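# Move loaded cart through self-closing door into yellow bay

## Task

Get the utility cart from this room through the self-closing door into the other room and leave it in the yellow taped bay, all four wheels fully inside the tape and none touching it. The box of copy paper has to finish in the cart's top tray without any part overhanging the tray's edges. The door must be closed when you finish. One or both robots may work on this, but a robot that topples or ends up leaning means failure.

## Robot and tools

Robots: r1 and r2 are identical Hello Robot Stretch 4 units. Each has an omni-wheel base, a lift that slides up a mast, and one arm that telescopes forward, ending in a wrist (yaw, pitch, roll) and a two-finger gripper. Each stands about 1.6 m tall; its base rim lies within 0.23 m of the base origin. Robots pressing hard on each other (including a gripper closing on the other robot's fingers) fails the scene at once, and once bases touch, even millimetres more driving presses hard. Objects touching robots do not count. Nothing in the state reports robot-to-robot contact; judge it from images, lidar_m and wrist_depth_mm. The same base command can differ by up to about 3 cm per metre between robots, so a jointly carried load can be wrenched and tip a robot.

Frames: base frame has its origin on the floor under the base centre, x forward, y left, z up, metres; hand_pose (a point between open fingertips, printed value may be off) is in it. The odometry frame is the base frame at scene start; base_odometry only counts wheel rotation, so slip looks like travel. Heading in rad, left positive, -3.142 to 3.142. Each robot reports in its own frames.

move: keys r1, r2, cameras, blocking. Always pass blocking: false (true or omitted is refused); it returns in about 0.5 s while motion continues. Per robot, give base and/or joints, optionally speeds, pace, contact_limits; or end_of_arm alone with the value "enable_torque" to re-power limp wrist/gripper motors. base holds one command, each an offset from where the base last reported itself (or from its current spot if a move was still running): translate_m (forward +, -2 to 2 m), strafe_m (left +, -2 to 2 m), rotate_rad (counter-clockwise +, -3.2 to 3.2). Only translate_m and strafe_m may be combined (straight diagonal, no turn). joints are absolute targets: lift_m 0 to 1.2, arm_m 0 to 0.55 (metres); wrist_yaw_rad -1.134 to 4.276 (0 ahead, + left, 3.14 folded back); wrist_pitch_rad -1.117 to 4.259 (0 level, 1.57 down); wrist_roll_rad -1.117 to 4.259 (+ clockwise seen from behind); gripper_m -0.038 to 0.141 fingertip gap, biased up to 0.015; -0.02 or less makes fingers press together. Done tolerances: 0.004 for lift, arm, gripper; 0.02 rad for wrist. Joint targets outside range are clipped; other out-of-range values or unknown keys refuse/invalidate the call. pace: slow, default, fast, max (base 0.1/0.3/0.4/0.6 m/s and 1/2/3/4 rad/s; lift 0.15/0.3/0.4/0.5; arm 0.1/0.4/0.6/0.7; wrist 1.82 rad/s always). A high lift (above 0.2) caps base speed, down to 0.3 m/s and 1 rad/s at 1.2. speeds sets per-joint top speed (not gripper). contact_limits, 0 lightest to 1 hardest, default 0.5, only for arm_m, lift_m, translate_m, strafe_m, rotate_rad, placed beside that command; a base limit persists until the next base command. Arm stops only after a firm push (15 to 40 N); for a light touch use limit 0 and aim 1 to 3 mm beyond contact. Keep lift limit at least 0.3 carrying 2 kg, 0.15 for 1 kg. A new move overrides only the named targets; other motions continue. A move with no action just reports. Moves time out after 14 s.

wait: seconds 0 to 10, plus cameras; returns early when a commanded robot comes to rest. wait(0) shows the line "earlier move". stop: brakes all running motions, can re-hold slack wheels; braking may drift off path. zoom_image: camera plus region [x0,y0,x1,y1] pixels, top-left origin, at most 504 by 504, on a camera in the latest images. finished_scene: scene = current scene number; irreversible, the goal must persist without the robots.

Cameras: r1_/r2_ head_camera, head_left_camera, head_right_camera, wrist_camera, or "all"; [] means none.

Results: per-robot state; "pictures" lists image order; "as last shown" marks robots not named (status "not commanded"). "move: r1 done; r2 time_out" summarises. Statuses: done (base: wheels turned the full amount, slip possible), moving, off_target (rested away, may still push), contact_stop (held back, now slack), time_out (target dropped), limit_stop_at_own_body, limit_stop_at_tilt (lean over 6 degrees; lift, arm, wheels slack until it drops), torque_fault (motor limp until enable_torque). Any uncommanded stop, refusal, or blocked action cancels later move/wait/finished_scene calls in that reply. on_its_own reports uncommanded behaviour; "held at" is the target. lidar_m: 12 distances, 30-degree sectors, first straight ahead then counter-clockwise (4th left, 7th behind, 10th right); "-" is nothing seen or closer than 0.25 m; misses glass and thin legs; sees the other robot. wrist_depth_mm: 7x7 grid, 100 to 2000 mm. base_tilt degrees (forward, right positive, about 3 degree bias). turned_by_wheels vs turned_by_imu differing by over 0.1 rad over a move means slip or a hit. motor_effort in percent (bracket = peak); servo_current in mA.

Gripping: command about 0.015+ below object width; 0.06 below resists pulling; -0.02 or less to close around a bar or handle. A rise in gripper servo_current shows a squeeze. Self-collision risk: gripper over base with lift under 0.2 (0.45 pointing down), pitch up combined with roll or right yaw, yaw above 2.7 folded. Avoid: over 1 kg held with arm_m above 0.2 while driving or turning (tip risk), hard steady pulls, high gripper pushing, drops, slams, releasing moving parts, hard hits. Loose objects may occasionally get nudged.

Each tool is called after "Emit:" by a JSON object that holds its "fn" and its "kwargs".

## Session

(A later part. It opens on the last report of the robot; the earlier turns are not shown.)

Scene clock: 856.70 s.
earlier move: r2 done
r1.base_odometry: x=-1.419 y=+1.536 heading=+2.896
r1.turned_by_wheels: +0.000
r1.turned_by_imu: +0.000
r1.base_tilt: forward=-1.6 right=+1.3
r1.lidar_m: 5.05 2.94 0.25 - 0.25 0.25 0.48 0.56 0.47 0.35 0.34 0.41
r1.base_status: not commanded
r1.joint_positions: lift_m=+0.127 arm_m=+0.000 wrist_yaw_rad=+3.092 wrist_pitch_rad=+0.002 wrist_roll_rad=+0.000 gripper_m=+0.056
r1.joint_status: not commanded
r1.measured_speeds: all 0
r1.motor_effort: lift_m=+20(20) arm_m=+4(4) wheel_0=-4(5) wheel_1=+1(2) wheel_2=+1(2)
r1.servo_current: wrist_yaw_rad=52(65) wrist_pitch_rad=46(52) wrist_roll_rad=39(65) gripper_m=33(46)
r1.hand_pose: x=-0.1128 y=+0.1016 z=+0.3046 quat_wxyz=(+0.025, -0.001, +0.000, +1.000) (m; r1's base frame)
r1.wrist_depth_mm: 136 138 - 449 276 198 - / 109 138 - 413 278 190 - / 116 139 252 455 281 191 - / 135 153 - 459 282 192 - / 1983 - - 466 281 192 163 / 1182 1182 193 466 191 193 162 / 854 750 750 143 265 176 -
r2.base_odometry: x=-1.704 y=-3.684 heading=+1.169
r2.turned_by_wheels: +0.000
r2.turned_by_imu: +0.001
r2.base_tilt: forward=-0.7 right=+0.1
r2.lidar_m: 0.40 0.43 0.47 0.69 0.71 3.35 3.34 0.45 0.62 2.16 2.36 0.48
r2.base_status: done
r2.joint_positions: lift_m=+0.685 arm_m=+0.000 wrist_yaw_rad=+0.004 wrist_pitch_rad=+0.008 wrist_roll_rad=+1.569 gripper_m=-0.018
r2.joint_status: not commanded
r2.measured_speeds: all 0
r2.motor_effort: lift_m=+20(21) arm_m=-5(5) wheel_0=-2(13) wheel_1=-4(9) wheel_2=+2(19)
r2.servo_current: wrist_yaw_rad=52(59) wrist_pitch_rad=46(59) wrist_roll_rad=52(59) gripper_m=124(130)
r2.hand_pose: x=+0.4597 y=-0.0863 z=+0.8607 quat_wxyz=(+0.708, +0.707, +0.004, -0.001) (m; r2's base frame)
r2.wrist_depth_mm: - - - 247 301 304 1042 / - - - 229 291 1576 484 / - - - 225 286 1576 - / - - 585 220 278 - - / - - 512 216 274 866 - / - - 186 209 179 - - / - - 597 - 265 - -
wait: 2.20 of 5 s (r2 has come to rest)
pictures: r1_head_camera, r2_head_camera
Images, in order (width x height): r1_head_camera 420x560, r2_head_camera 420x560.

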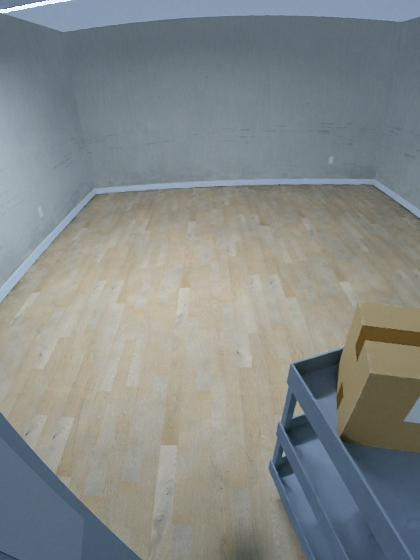

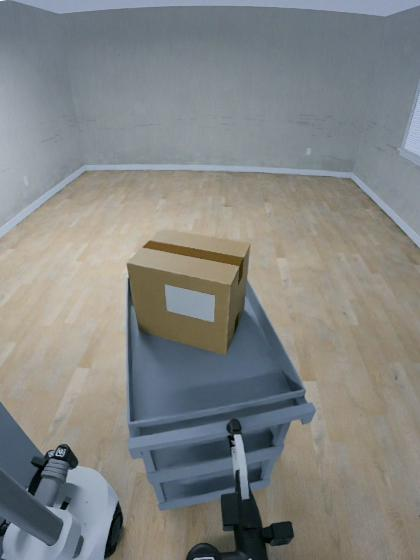

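Emit:
{"fn": "move", "kwargs": {"r2": {"base":{"translate_m":-0.321,"strafe_m":0.085}}, "blocking": false, "cameras": []}}

Emit:
{"fn": "wait", "kwargs": {"seconds": 5, "cameras": ["r2_head_camera","r2_head_left_camera","r2_head_right_camera"]}}

Scene clock: 872.80 s.
move: r2 moving
r1: as last shown
r1.lidar_m: 5.05 2.95 0.25 - 0.25 0.25 0.46 0.56 0.49 0.35 0.33 0.37
r1.motor_effort: lift_m=+20(20) arm_m=+4(4) wheel_0=-5(5) wheel_1=+1(1) wheel_2=+1(2)
r1.servo_current: wrist_yaw_rad=52(59) wrist_pitch_rad=46(46) wrist_roll_rad=46(59) gripper_m=46(46)
r1.wrist_depth_mm: 136 138 - 449 277 196 - / 109 138 - 413 277 190 - / 116 138 252 452 279 191 - / 136 153 - 455 281 192 - / 1983 - - 462 283 192 162 / 1182 1205 195 469 191 193 162 / 842 750 759 143 265 176 -
r2.base_odometry: x=-1.723 y=-3.709 heading=+1.170
r2.turned_by_wheels: +0.000
r2.turned_by_imu: +0.001
r2.base_tilt: forward=-0.7 right=+0.0
r2.lidar_m: 0.40 0.43 0.48 0.70 0.73 3.34 3.32 0.47 0.57 2.19 2.34 0.45
r2.base_status: translate_m moving; strafe_m moving
r2.joint_positions: lift_m=+0.685 arm_m=+0.000 wrist_yaw_rad=+0.004 wrist_pitch_rad=+0.008 wrist_roll_rad=+1.569 gripper_m=-0.018
r2.joint_status: not commanded
r2.measured_speeds: translate_m=-0.122 strafe_m=+0.032 rotate_rad=-0.004 lift_m=+0.000 arm_m=+0.000 wrist_yaw_rad=+0.000 wrist_pitch_rad=+0.000 wrist_roll_rad=+0.000
r2.motor_effort: lift_m=+21(21) arm_m=-4(5) wheel_0=-9(10) wheel_1=-6(8) wheel_2=+16(16)
r2.servo_current: wrist_yaw_rad=46(59) wrist_pitch_rad=46(59) wrist_roll_rad=46(52) gripper_m=124(130)
r2.hand_pose: x=+0.4597 y=-0.0863 z=+0.8607 quat_wxyz=(+0.708, +0.707, +0.004, -0.001) (m; r2's base frame)
r2.wrist_depth_mm: - - - 246 301 304 1042 / - - - 229 291 1576 492 / - - - 225 286 1576 - / - - 580 220 279 - - / - - 512 216 276 866 - / - - 187 209 180 - - / - - 585 - 265 - -
pictures: none
No camera images: "cameras" was empty.

Scene clock: 874.87 s.
earlier move: r2 done
r1.base_odometry: x=-1.419 y=+1.536 heading=+2.896
r1.turned_by_wheels: +0.000
r1.turned_by_imu: +0.000
r1.base_tilt: forward=-1.6 right=+1.3
r1.lidar_m: 5.06 2.92 0.25 - 0.25 0.25 0.45 0.65 0.25 0.25 0.25 0.25
r1.base_status: not commanded
r1.joint_positions: lift_m=+0.127 arm_m=+0.000 wrist_yaw_rad=+3.092 wrist_pitch_rad=+0.002 wrist_roll_rad=+0.000 gripper_m=+0.056
r1.joint_status: not commanded
r1.measured_speeds: all 0
r1.motor_effort: lift_m=+20(20) arm_m=+4(4) wheel_0=-4(5) wheel_1=+4(4) wheel_2=+1(3)
r1.servo_current: wrist_yaw_rad=65(72) wrist_pitch_rad=46(52) wrist_roll_rad=59(72) gripper_m=46(46)
r1.hand_pose: x=-0.1128 y=+0.1016 z=+0.3046 quat_wxyz=(+0.025, -0.001, +0.000, +1.000) (m; r1's base frame)
r1.wrist_depth_mm: 136 138 - 452 276 197 - / 110 138 - 413 278 191 - / 116 138 253 455 281 191 - / 135 154 - 459 279 192 - / 820 - - 466 282 191 162 / 723 1182 193 469 191 192 162 / 750 750 750 143 266 175 -
r2.base_odometry: x=-1.907 y=-3.946 heading=+1.169
r2.turned_by_wheels: +0.000
r2.turned_by_imu: +0.000
r2.base_tilt: forward=-0.7 right=+0.1
r2.lidar_m: 0.39 0.41 0.66 0.62 2.76 3.03 2.99 3.00 0.34 0.33 2.38 0.50
r2.base_status: done
r2.joint_positions: lift_m=+0.685 arm_m=+0.000 wrist_yaw_rad=+0.003 wrist_pitch_rad=+0.008 wrist_roll_rad=+1.569 gripper_m=-0.018
r2.joint_status: not commanded
r2.measured_speeds: all 0
r2.motor_effort: lift_m=+21(21) arm_m=-4(5) wheel_0=-3(12) wheel_1=-4(9) wheel_2=+3(17)
r2.servo_current: wrist_yaw_rad=46(59) wrist_pitch_rad=46(59) wrist_roll_rad=39(59) gripper_m=117(130)
r2.hand_pose: x=+0.4596 y=-0.0866 z=+0.8607 quat_wxyz=(+0.708, +0.707, +0.004, -0.002) (m; r2's base frame)
r2.wrist_depth_mm: - - - 253 - 1537 1098 / - - - 244 315 1464 430 / - - - 235 297 1708 - / - - 676 227 287 831 - / - - 504 220 278 866 - / - - 187 208 180 831 - / - - 559 - 260 - -
wait: 2.07 of 5 s (r2 has come to rest)
pictures: r2_head_camera, r2_head_left_camera, r2_head_right_camera
Images, in order (width x height): r2_head_camera 420x560, r2_head_left_camera 420x672, r2_head_right_camera 420x672.

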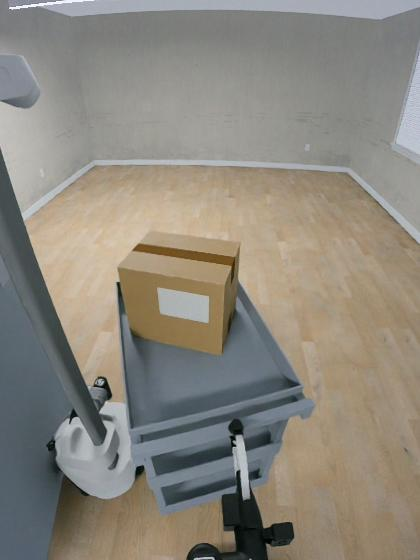

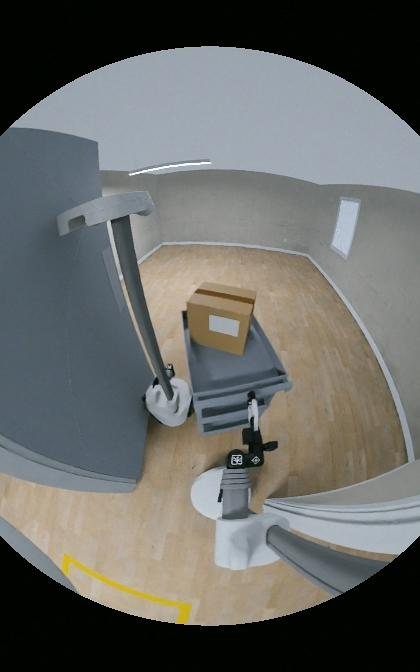

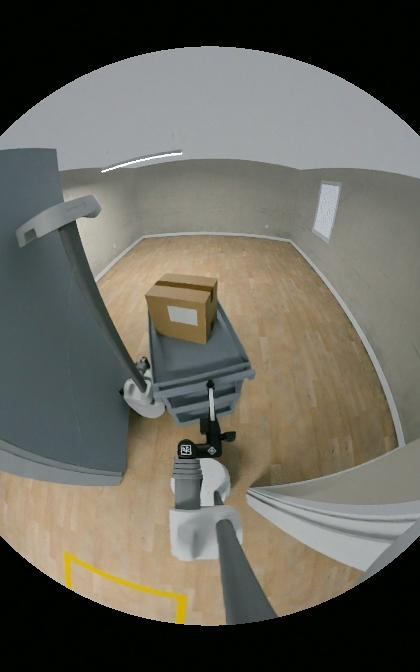

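Emit:
{"fn": "move", "kwargs": {"r2": {"base":{"translate_m":-0.25,"strafe_m":0.03},"pace":"slow"}, "blocking": false, "cameras": []}}

Emit:
{"fn": "wait", "kwargs": {"seconds": 5, "cameras": ["r2_head_camera","r2_head_left_camera"]}}

Scene clock: 891.73 s.
move: r2 moving
r1: as last shown
r1.base_tilt: forward=-1.6 right=+1.2
r1.lidar_m: 5.04 2.92 0.25 - 0.25 0.25 0.49 0.66 0.25 0.25 0.25 0.25
r1.motor_effort: lift_m=+20(20) arm_m=+4(4) wheel_0=-4(4) wheel_1=+4(4) wheel_2=+1(1)
r1.servo_current: wrist_yaw_rad=52(65) wrist_pitch_rad=33(46) wrist_roll_rad=39(59) gripper_m=39(46)
r1.wrist_depth_mm: 136 138 - 449 276 197 - / 110 138 - 410 277 190 - / 117 139 254 455 278 191 - / 136 153 - 459 279 191 - / 809 - - 462 282 193 162 / 750 1182 193 469 191 192 162 / 741 750 750 143 266 176 -
r2.base_odometry: x=-1.913 y=-3.957 heading=+1.169
r2.turned_by_wheels: +0.000
r2.turned_by_imu: +0.000
r2.base_tilt: forward=-0.7 right=+0.1
r2.lidar_m: 0.41 0.40 0.66 0.63 2.73 3.03 2.99 2.87 0.34 0.34 2.40 0.49
r2.base_status: translate_m moving; strafe_m moving
r2.joint_positions: lift_m=+0.685 arm_m=+0.000 wrist_yaw_rad=+0.003 wrist_pitch_rad=+0.008 wrist_roll_rad=+1.569 gripper_m=-0.018
r2.joint_status: not commanded
r2.measured_speeds: translate_m=-0.048 strafe_m=+0.007 rotate_rad=+0.002 lift_m=+0.000 arm_m=+0.000 wrist_yaw_rad=+0.000 wrist_pitch_rad=+0.000 wrist_roll_rad=+0.000
r2.motor_effort: lift_m=+21(21) arm_m=-4(5) wheel_0=-6(10) wheel_1=-6(8) wheel_2=+11(11)
r2.servo_current: wrist_yaw_rad=52(59) wrist_pitch_rad=52(52) wrist_roll_rad=46(59) gripper_m=124(130)
r2.hand_pose: x=+0.4596 y=-0.0866 z=+0.8607 quat_wxyz=(+0.708, +0.707, +0.004, -0.002) (m; r2's base frame)
r2.wrist_depth_mm: - - - 249 317 1430 1098 / - - - 297 304 1499 427 / - - - 234 294 1808 - / - - 647 225 285 - - / - - 508 218 277 866 - / - - 187 209 180 842 - / - - 564 - 262 - -
pictures: none
No camera images: "cameras" was empty.

Scene clock: 895.03 s.
earlier move: r2 done
r1.base_odometry: x=-1.419 y=+1.536 heading=+2.896
r1.turned_by_wheels: +0.000
r1.turned_by_imu: +0.000
r1.base_tilt: forward=-1.6 right=+1.3
r1.lidar_m: 5.05 2.92 0.25 - 0.25 0.25 0.46 0.40 0.25 0.25 0.25 3.80
r1.base_status: not commanded
r1.joint_positions: lift_m=+0.127 arm_m=+0.000 wrist_yaw_rad=+3.092 wrist_pitch_rad=+0.002 wrist_roll_rad=+0.000 gripper_m=+0.056
r1.joint_status: not commanded
r1.measured_speeds: all 0
r1.motor_effort: lift_m=+20(20) arm_m=+4(4) wheel_0=-4(4) wheel_1=+4(4) wheel_2=+1(1)
r1.servo_current: wrist_yaw_rad=65(91) wrist_pitch_rad=46(52) wrist_roll_rad=39(78) gripper_m=39(52)
r1.hand_pose: x=-0.1128 y=+0.1016 z=+0.3046 quat_wxyz=(+0.025, -0.001, +0.000, +1.000) (m; r1's base frame)
r1.wrist_depth_mm: 136 138 - 445 276 196 - / 110 138 - 410 279 191 - / 116 139 252 452 279 191 - / 135 154 - 459 279 192 - / 878 - - 462 282 193 162 / - 1098 194 466 190 193 162 / 788 750 768 143 266 176 -
r2.base_odometry: x=-2.032 y=-4.164 heading=+1.169
r2.turned_by_wheels: +0.000
r2.turned_by_imu: +0.001
r2.base_tilt: forward=-0.7 right=+0.1
r2.lidar_m: 0.43 0.41 0.64 0.64 2.74 2.80 2.74 2.85 2.24 0.36 0.35 0.46
r2.base_status: done
r2.joint_positions: lift_m=+0.685 arm_m=+0.000 wrist_yaw_rad=+0.003 wrist_pitch_rad=+0.008 wrist_roll_rad=+1.569 gripper_m=-0.018
r2.joint_status: not commanded
r2.measured_speeds: all 0
r2.motor_effort: lift_m=+21(21) arm_m=-4(5) wheel_0=-1(12) wheel_1=-5(8) wheel_2=+8(13)
r2.servo_current: wrist_yaw_rad=46(65) wrist_pitch_rad=52(59) wrist_roll_rad=46(59) gripper_m=117(130)
r2.hand_pose: x=+0.4596 y=-0.0866 z=+0.8607 quat_wxyz=(+0.708, +0.707, +0.004, -0.002) (m; r2's base frame)
r2.wrist_depth_mm: - - - 219 279 287 286 / - - - 216 278 1661 559 / - - - 216 278 820 - / - - 512 216 276 - - / - - 530 215 273 878 - / - - 187 213 181 - - / - - 640 - - 1863 -
wait: 3.30 of 5 s (r2 has come to rest)
pictures: r2_head_camera, r2_head_left_camera
Images, in order (width x height): r2_head_camera 420x560, r2_head_left_camera 420x672.

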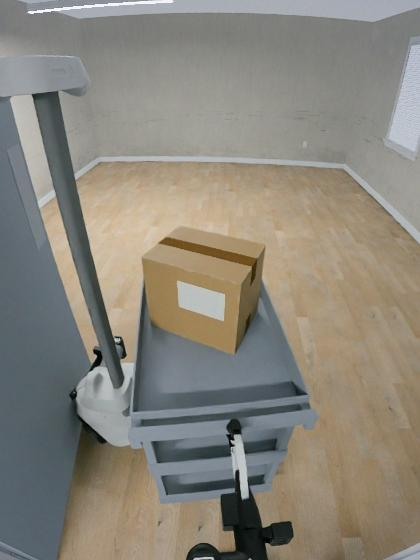

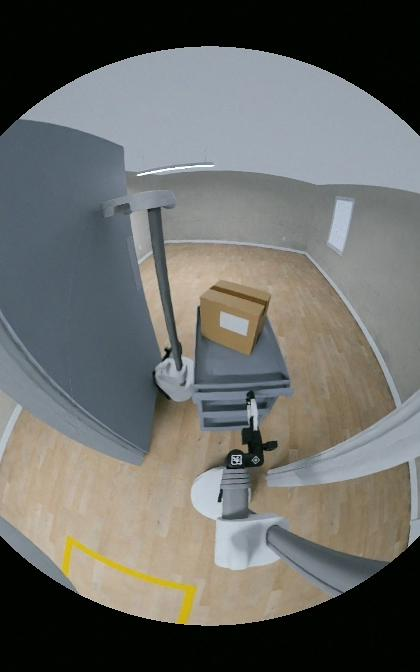

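Emit:
{"fn": "move", "kwargs": {"r2": {"base":{"translate_m":-0.35,"strafe_m":0.07},"pace":"slow"}, "blocking": false, "cameras": []}}

Emit:
{"fn": "wait", "kwargs": {"seconds": 6, "cameras": ["r2_head_camera","r2_head_left_camera"]}}

Scene clock: 902.87 s.
move: r2 moving
r1: as last shown
r1.lidar_m: 5.04 2.93 0.25 - 0.25 0.25 0.47 0.42 0.25 0.25 0.25 3.78
r1.servo_current: wrist_yaw_rad=46(59) wrist_pitch_rad=46(46) wrist_roll_rad=33(59) gripper_m=39(46)
r1.wrist_depth_mm: 136 138 - 445 277 197 - / 110 138 - 413 278 190 - / 116 139 253 455 279 191 - / 135 154 - 459 282 193 - / 854 1921 - 469 282 193 162 / - 1098 193 469 191 193 162 / 798 759 750 143 266 176 -
r2.base_odometry: x=-2.040 y=-4.175 heading=+1.169
r2.turned_by_wheels: +0.000
r2.turned_by_imu: +0.001
r2.base_tilt: forward=-0.7 right=+0.1
r2.lidar_m: 0.42 0.45 0.65 0.67 2.73 2.77 2.72 2.87 2.26 0.36 0.35 0.47
r2.base_status: translate_m moving; strafe_m moving
r2.joint_positions: lift_m=+0.685 arm_m=+0.000 wrist_yaw_rad=+0.003 wrist_pitch_rad=+0.008 wrist_roll_rad=+1.569 gripper_m=-0.018
r2.joint_status: not commanded
r2.measured_speeds: translate_m=-0.048 strafe_m=+0.010 rotate_rad=+0.001 lift_m=+0.000 arm_m=+0.000 wrist_yaw_rad=+0.000 wrist_pitch_rad=+0.000 wrist_roll_rad=+0.000
r2.motor_effort: lift_m=+21(21) arm_m=-5(5) wheel_0=-7(7) wheel_1=-4(7) wheel_2=+12(13)
r2.servo_current: wrist_yaw_rad=46(52) wrist_pitch_rad=46(59) wrist_roll_rad=59(59) gripper_m=117(124)
r2.hand_pose: x=+0.4596 y=-0.0866 z=+0.8607 quat_wxyz=(+0.708, +0.707, +0.004, -0.002) (m; r2's base frame)
r2.wrist_depth_mm: - - - 217 278 286 286 / - - - 216 277 1756 525 / - - - 216 276 820 - / - - 508 215 276 - - / - - 530 215 273 878 - / - - 187 213 180 - - / - - 640 - - 960 -
pictures: none
No camera images: "cameras" was empty.

Scene clock: 907.20 s.
earlier move: r2 done
r1.base_odometry: x=-1.419 y=+1.536 heading=+2.896
r1.turned_by_wheels: +0.000
r1.turned_by_imu: +0.000
r1.base_tilt: forward=-1.6 right=+1.3
r1.lidar_m: 5.06 2.93 0.25 - 0.25 0.25 0.48 0.47 0.35 0.61 2.84 3.80
r1.base_status: not commanded
r1.joint_positions: lift_m=+0.127 arm_m=+0.000 wrist_yaw_rad=+3.092 wrist_pitch_rad=+0.002 wrist_roll_rad=+0.000 gripper_m=+0.056
r1.joint_status: not commanded
r1.measured_speeds: all 0
r1.motor_effort: lift_m=+20(20) arm_m=+4(4) wheel_0=-4(4) wheel_1=+4(4) wheel_2=+1(1)
r1.servo_current: wrist_yaw_rad=46(72) wrist_pitch_rad=46(52) wrist_roll_rad=39(65) gripper_m=39(52)
r1.hand_pose: x=-0.1128 y=+0.1016 z=+0.3046 quat_wxyz=(+0.025, -0.001, +0.000, +1.000) (m; r1's base frame)
r1.wrist_depth_mm: 136 138 - 449 276 197 - / 110 138 - 410 277 190 - / 116 139 253 452 278 191 - / 135 154 - 455 282 191 - / 798 1281 - 462 282 192 162 / - 1205 194 469 190 193 161 / 798 750 750 143 266 177 -
r2.base_odometry: x=-2.234 y=-4.459 heading=+1.169
r2.turned_by_wheels: -0.001
r2.turned_by_imu: -0.001
r2.base_tilt: forward=-0.7 right=+0.1
r2.lidar_m: 0.45 0.49 0.76 2.49 2.73 2.45 2.38 2.60 2.29 1.26 0.58 0.44
r2.base_status: done
r2.joint_positions: lift_m=+0.685 arm_m=+0.000 wrist_yaw_rad=+0.000 wrist_pitch_rad=+0.008 wrist_roll_rad=+1.569 gripper_m=-0.018
r2.joint_status: not commanded
r2.measured_speeds: all 0
r2.motor_effort: lift_m=+21(21) arm_m=-5(5) wheel_0=-5(14) wheel_1=-6(8) wheel_2=+4(13)
r2.servo_current: wrist_yaw_rad=46(65) wrist_pitch_rad=46(59) wrist_roll_rad=39(65) gripper_m=124(130)
r2.hand_pose: x=+0.4593 y=-0.0874 z=+0.8607 quat_wxyz=(+0.708, +0.707, +0.003, -0.003) (m; r2's base frame)
r2.wrist_depth_mm: - - - 190 245 1661 1160 / - - 647 195 251 820 - / - - 512 201 258 854 - / - - 521 205 265 - - / - - 603 211 273 - - / - - 186 214 180 - - / - 976 976 - - 917 500
wait: 4.33 of 6 s (r2 has come to rest)
pictures: r2_head_camera, r2_head_left_camera
Images, in order (width x height): r2_head_camera 420x560, r2_head_left_camera 420x672.

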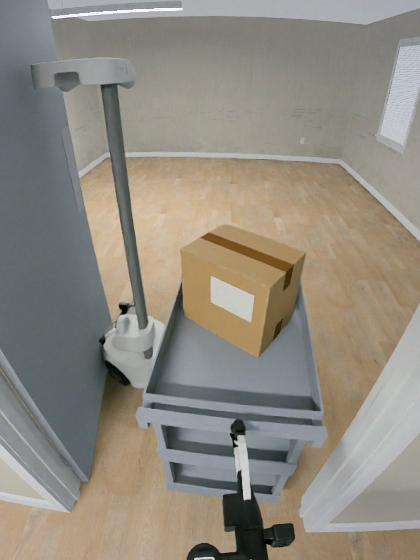

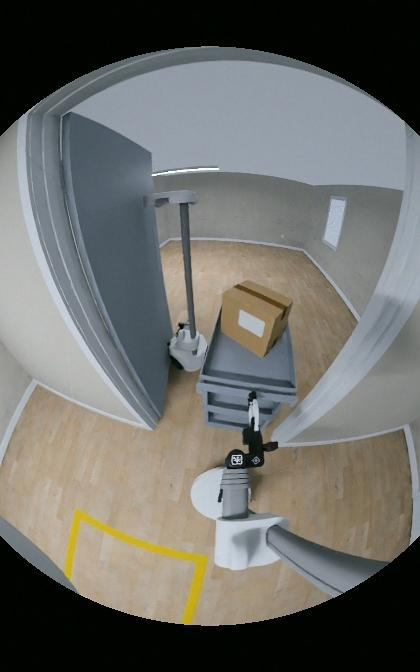

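Emit:
{"fn": "move", "kwargs": {"r2": {"base":{"translate_m":-0.321,"strafe_m":0.085}}, "blocking": false, "cameras": []}}

Emit:
{"fn": "wait", "kwargs": {"seconds": 4, "cameras": ["r2_head_camera"]}}

Emit:
{"fn": "move", "kwargs": {"r2": {"base":{"translate_m":-0.418,"strafe_m":0.24}}, "blocking": false, "cameras": []}}

Emit:
{"fn": "wait", "kwargs": {"seconds": 4, "cameras": ["r2_head_camera","r2_head_left_camera"]}}

Scene clock: 922.30 s.
move: r2 moving
r1: as last shown
r1.lidar_m: 5.05 2.95 0.25 - 0.25 0.25 0.48 0.48 0.39 0.74 2.82 3.80
r1.servo_current: wrist_yaw_rad=46(59) wrist_pitch_rad=46(52) wrist_roll_rad=59(59) gripper_m=46(46)
r1.wrist_depth_mm: 136 138 - 449 276 197 - / 109 138 - 413 277 190 - / 116 139 254 455 279 191 - / 136 154 - 459 282 191 - / 831 1308 - 466 282 192 161 / - 1205 193 466 191 192 162 / 798 759 768 143 266 176 -
r2.base_odometry: x=-2.253 y=-4.484 heading=+1.168
r2.turned_by_wheels: +0.000
r2.turned_by_imu: +0.000
r2.base_tilt: forward=-0.7 right=+0.1
r2.lidar_m: 0.46 0.52 0.78 2.49 2.71 2.39 2.35 2.56 2.26 1.32 0.60 0.45
r2.base_status: translate_m moving; strafe_m moving
r2.joint_positions: lift_m=+0.685 arm_m=+0.000 wrist_yaw_rad=+0.000 wrist_pitch_rad=+0.008 wrist_roll_rad=+1.569 gripper_m=-0.018
r2.joint_status: not commanded
r2.measured_speeds: translate_m=-0.121 strafe_m=+0.032 rotate_rad=+0.000 lift_m=+0.000 arm_m=+0.000 wrist_yaw_rad=+0.000 wrist_pitch_rad=+0.000 wrist_roll_rad=+0.000
r2.motor_effort: lift_m=+21(21) arm_m=-5(5) wheel_0=-10(12) wheel_1=-6(9) wheel_2=+13(13)
r2.servo_current: wrist_yaw_rad=39(52) wrist_pitch_rad=46(52) wrist_roll_rad=52(52) gripper_m=124(130)
r2.hand_pose: x=+0.4593 y=-0.0874 z=+0.8607 quat_wxyz=(+0.708, +0.707, +0.003, -0.003) (m; r2's base frame)
r2.wrist_depth_mm: - - - 189 242 1708 - / - - 621 193 251 820 - / - - 496 200 258 854 - / - - 525 206 265 - - / - - 609 211 273 - - / - - 187 216 181 - - / - - - - - 960 492
pictures: none
No camera images: "cameras" was empty.

Scene clock: 924.37 s.
earlier move: r2 done
r1.base_odometry: x=-1.419 y=+1.536 heading=+2.896
r1.turned_by_wheels: +0.000
r1.turned_by_imu: +0.000
r1.base_tilt: forward=-1.6 right=+1.3
r1.lidar_m: 5.06 2.92 0.25 - 0.25 0.25 0.46 0.68 0.65 2.62 2.82 3.82
r1.base_status: not commanded
r1.joint_positions: lift_m=+0.127 arm_m=+0.000 wrist_yaw_rad=+3.092 wrist_pitch_rad=+0.002 wrist_roll_rad=+0.000 gripper_m=+0.056
r1.joint_status: not commanded
r1.measured_speeds: all 0
r1.motor_effort: lift_m=+20(20) arm_m=+4(4) wheel_0=-3(4) wheel_1=+4(4) wheel_2=+1(1)
r1.servo_current: wrist_yaw_rad=52(72) wrist_pitch_rad=39(52) wrist_roll_rad=46(72) gripper_m=46(52)
r1.hand_pose: x=-0.1128 y=+0.1016 z=+0.3046 quat_wxyz=(+0.025, -0.001, +0.000, +1.000) (m; r1's base frame)
r1.wrist_depth_mm: 136 138 - 449 276 196 - / 109 138 - 415 278 190 - / 116 139 253 455 279 191 - / 136 153 - 459 281 192 - / - 1499 - 462 282 192 162 / 1098 1098 193 466 190 193 162 / 842 750 759 143 266 176 -
r2.base_odometry: x=-2.438 y=-4.720 heading=+1.168
r2.turned_by_wheels: +0.000
r2.turned_by_imu: -0.001
r2.base_tilt: forward=-0.7 right=+0.1
r2.lidar_m: 0.48 0.94 1.22 2.42 2.63 2.08 2.05 2.21 2.34 2.11 0.97 0.43
r2.base_status: done
r2.joint_positions: lift_m=+0.685 arm_m=+0.000 wrist_yaw_rad=-0.002 wrist_pitch_rad=+0.008 wrist_roll_rad=+1.569 gripper_m=-0.018
r2.joint_status: not commanded
r2.measured_speeds: all 0
r2.motor_effort: lift_m=+21(21) arm_m=-4(5) wheel_0=-3(17) wheel_1=-3(9) wheel_2=+1(14)
r2.servo_current: wrist_yaw_rad=59(65) wrist_pitch_rad=52(59) wrist_roll_rad=46(59) gripper_m=124(130)
r2.hand_pose: x=+0.4592 y=-0.0879 z=+0.8607 quat_wxyz=(+0.708, +0.707, +0.002, -0.003) (m; r2's base frame)
r2.wrist_depth_mm: - - 521 156 210 750 - / - 480 459 167 223 - - / - - 500 181 238 842 - / - - 615 192 256 - - / - - - 211 277 1499 - / - 1308 187 213 180 1205 504 / - - - - - - 455
wait: 2.07 of 4 s (r2 has come to rest)
pictures: r2_head_camera
Images, in order (width x height): r2_head_camera 420x560.

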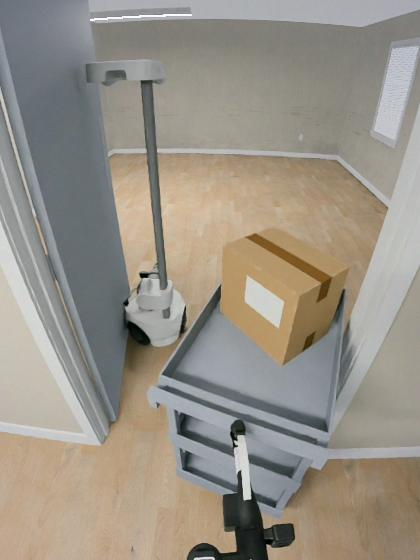

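Scene clock: 924.87 s.
move: r2 moving
r1: as last shown
r1.lidar_m: 5.04 2.95 0.25 - 0.25 0.25 0.47 0.69 0.68 2.61 2.81 3.79
r1.motor_effort: lift_m=+20(20) arm_m=+4(4) wheel_0=-4(4) wheel_1=+4(4) wheel_2=+1(1)
r1.servo_current: wrist_yaw_rad=39(65) wrist_pitch_rad=46(46) wrist_roll_rad=59(65) gripper_m=52(52)
r1.wrist_depth_mm: 136 138 - 449 274 198 - / 109 138 - 410 277 190 - / 116 139 252 455 279 191 - / 136 153 - 459 281 191 - / - 1576 1921 462 282 193 161 / 1078 1078 193 469 191 192 162 / 842 750 750 143 266 176 -
r2.base_odometry: x=-2.466 y=-4.742 heading=+1.168
r2.turned_by_wheels: -0.001
r2.turned_by_imu: -0.001
r2.base_tilt: forward=-0.7 right=+0.1
r2.lidar_m: 0.49 0.96 1.27 2.43 2.64 2.04 2.02 2.18 2.35 2.23 1.03 0.42
r2.base_status: translate_m moving; strafe_m moving
r2.joint_positions: lift_m=+0.685 arm_m=+0.000 wrist_yaw_rad=-0.003 wrist_pitch_rad=+0.008 wrist_roll_rad=+1.569 gripper_m=-0.018
r2.joint_status: not commanded
r2.measured_speeds: translate_m=-0.122 strafe_m=+0.068 rotate_rad=-0.002 lift_m=+0.000 arm_m=+0.000 wrist_yaw_rad=-0.002 wrist_pitch_rad=+0.000 wrist_roll_rad=+0.000
r2.motor_effort: lift_m=+21(21) arm_m=-4(5) wheel_0=-15(16) wheel_1=-3(3) wheel_2=+12(13)
r2.servo_current: wrist_yaw_rad=46(59) wrist_pitch_rad=52(52) wrist_roll_rad=52(59) gripper_m=117(124)
r2.hand_pose: x=+0.4591 y=-0.0883 z=+0.8607 quat_wxyz=(+0.708, +0.707, +0.002, -0.004) (m; r2's base frame)
r2.wrist_depth_mm: - - 512 156 209 750 - / - 477 455 167 224 - - / - - 508 181 240 820 - / - - 627 193 258 - - / - - - 208 281 1499 - / - 1281 187 217 180 1255 500 / - - - - - - 449
pictures: none
No camera images: "cameras" was empty.

Scene clock: 927.30 s.
earlier move: r2 done
r1.base_odometry: x=-1.419 y=+1.536 heading=+2.896
r1.turned_by_wheels: +0.000
r1.turned_by_imu: +0.000
r1.base_tilt: forward=-1.6 right=+1.3
r1.lidar_m: 5.06 2.91 0.25 - 0.25 0.26 0.46 0.73 0.97 2.60 2.84 3.79
r1.base_status: not commanded
r1.joint_positions: lift_m=+0.127 arm_m=+0.000 wrist_yaw_rad=+3.092 wrist_pitch_rad=+0.002 wrist_roll_rad=+0.000 gripper_m=+0.056
r1.joint_status: not commanded
r1.measured_speeds: all 0
r1.motor_effort: lift_m=+20(20) arm_m=+4(4) wheel_0=-4(5) wheel_1=+4(4) wheel_2=+1(1)
r1.servo_current: wrist_yaw_rad=39(78) wrist_pitch_rad=39(46) wrist_roll_rad=33(65) gripper_m=46(52)
r1.hand_pose: x=-0.1128 y=+0.1016 z=+0.3046 quat_wxyz=(+0.025, -0.001, +0.000, +1.000) (m; r1's base frame)
r1.wrist_depth_mm: 136 138 - 452 276 197 - / 110 138 - 415 278 190 - / 116 139 253 455 279 191 - / 135 154 - 462 279 191 - / - 1255 1921 462 282 191 162 / 1098 1182 193 469 191 192 162 / 842 750 759 143 265 176 -
r2.base_odometry: x=-2.822 y=-5.011 heading=+1.168
r2.turned_by_wheels: +0.001
r2.turned_by_imu: +0.000
r2.base_tilt: forward=-0.7 right=+0.1
r2.lidar_m: 0.77 1.28 1.93 2.24 2.09 1.66 1.61 1.76 2.51 2.45 1.55 0.73
r2.base_status: done
r2.joint_positions: lift_m=+0.685 arm_m=+0.000 wrist_yaw_rad=-0.003 wrist_pitch_rad=+0.003 wrist_roll_rad=+1.569 gripper_m=-0.019
r2.joint_status: not commanded
r2.measured_speeds: all 0
r2.motor_effort: lift_m=+18(21) arm_m=-4(5) wheel_0=-2(20) wheel_1=-3(5) wheel_2=+3(13)
r2.servo_current: wrist_yaw_rad=39(59) wrist_pitch_rad=39(52) wrist_roll_rad=39(59) gripper_m=91(124)
r2.hand_pose: x=+0.4591 y=-0.0882 z=+0.8623 quat_wxyz=(+0.708, +0.707, +0.000, -0.002) (m; r2's base frame)
r2.wrist_depth_mm: - - 715 488 - - 488 / - - 831 525 1118 - 521 / - - - 580 - 564 564 / - - - 627 - 621 1078 / - - - 591 - 1576 1205 / - - 180 200 171 - - / - 124 - - - - -
wait: 2.43 of 4 s (r2 has come to rest)
pictures: r2_head_camera, r2_head_left_camera
Images, in order (width x height): r2_head_camera 420x560, r2_head_left_camera 420x672.

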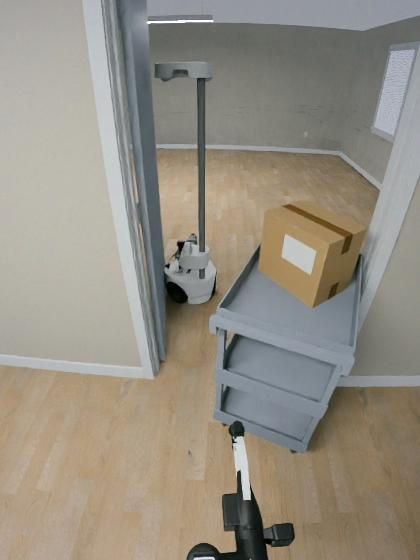

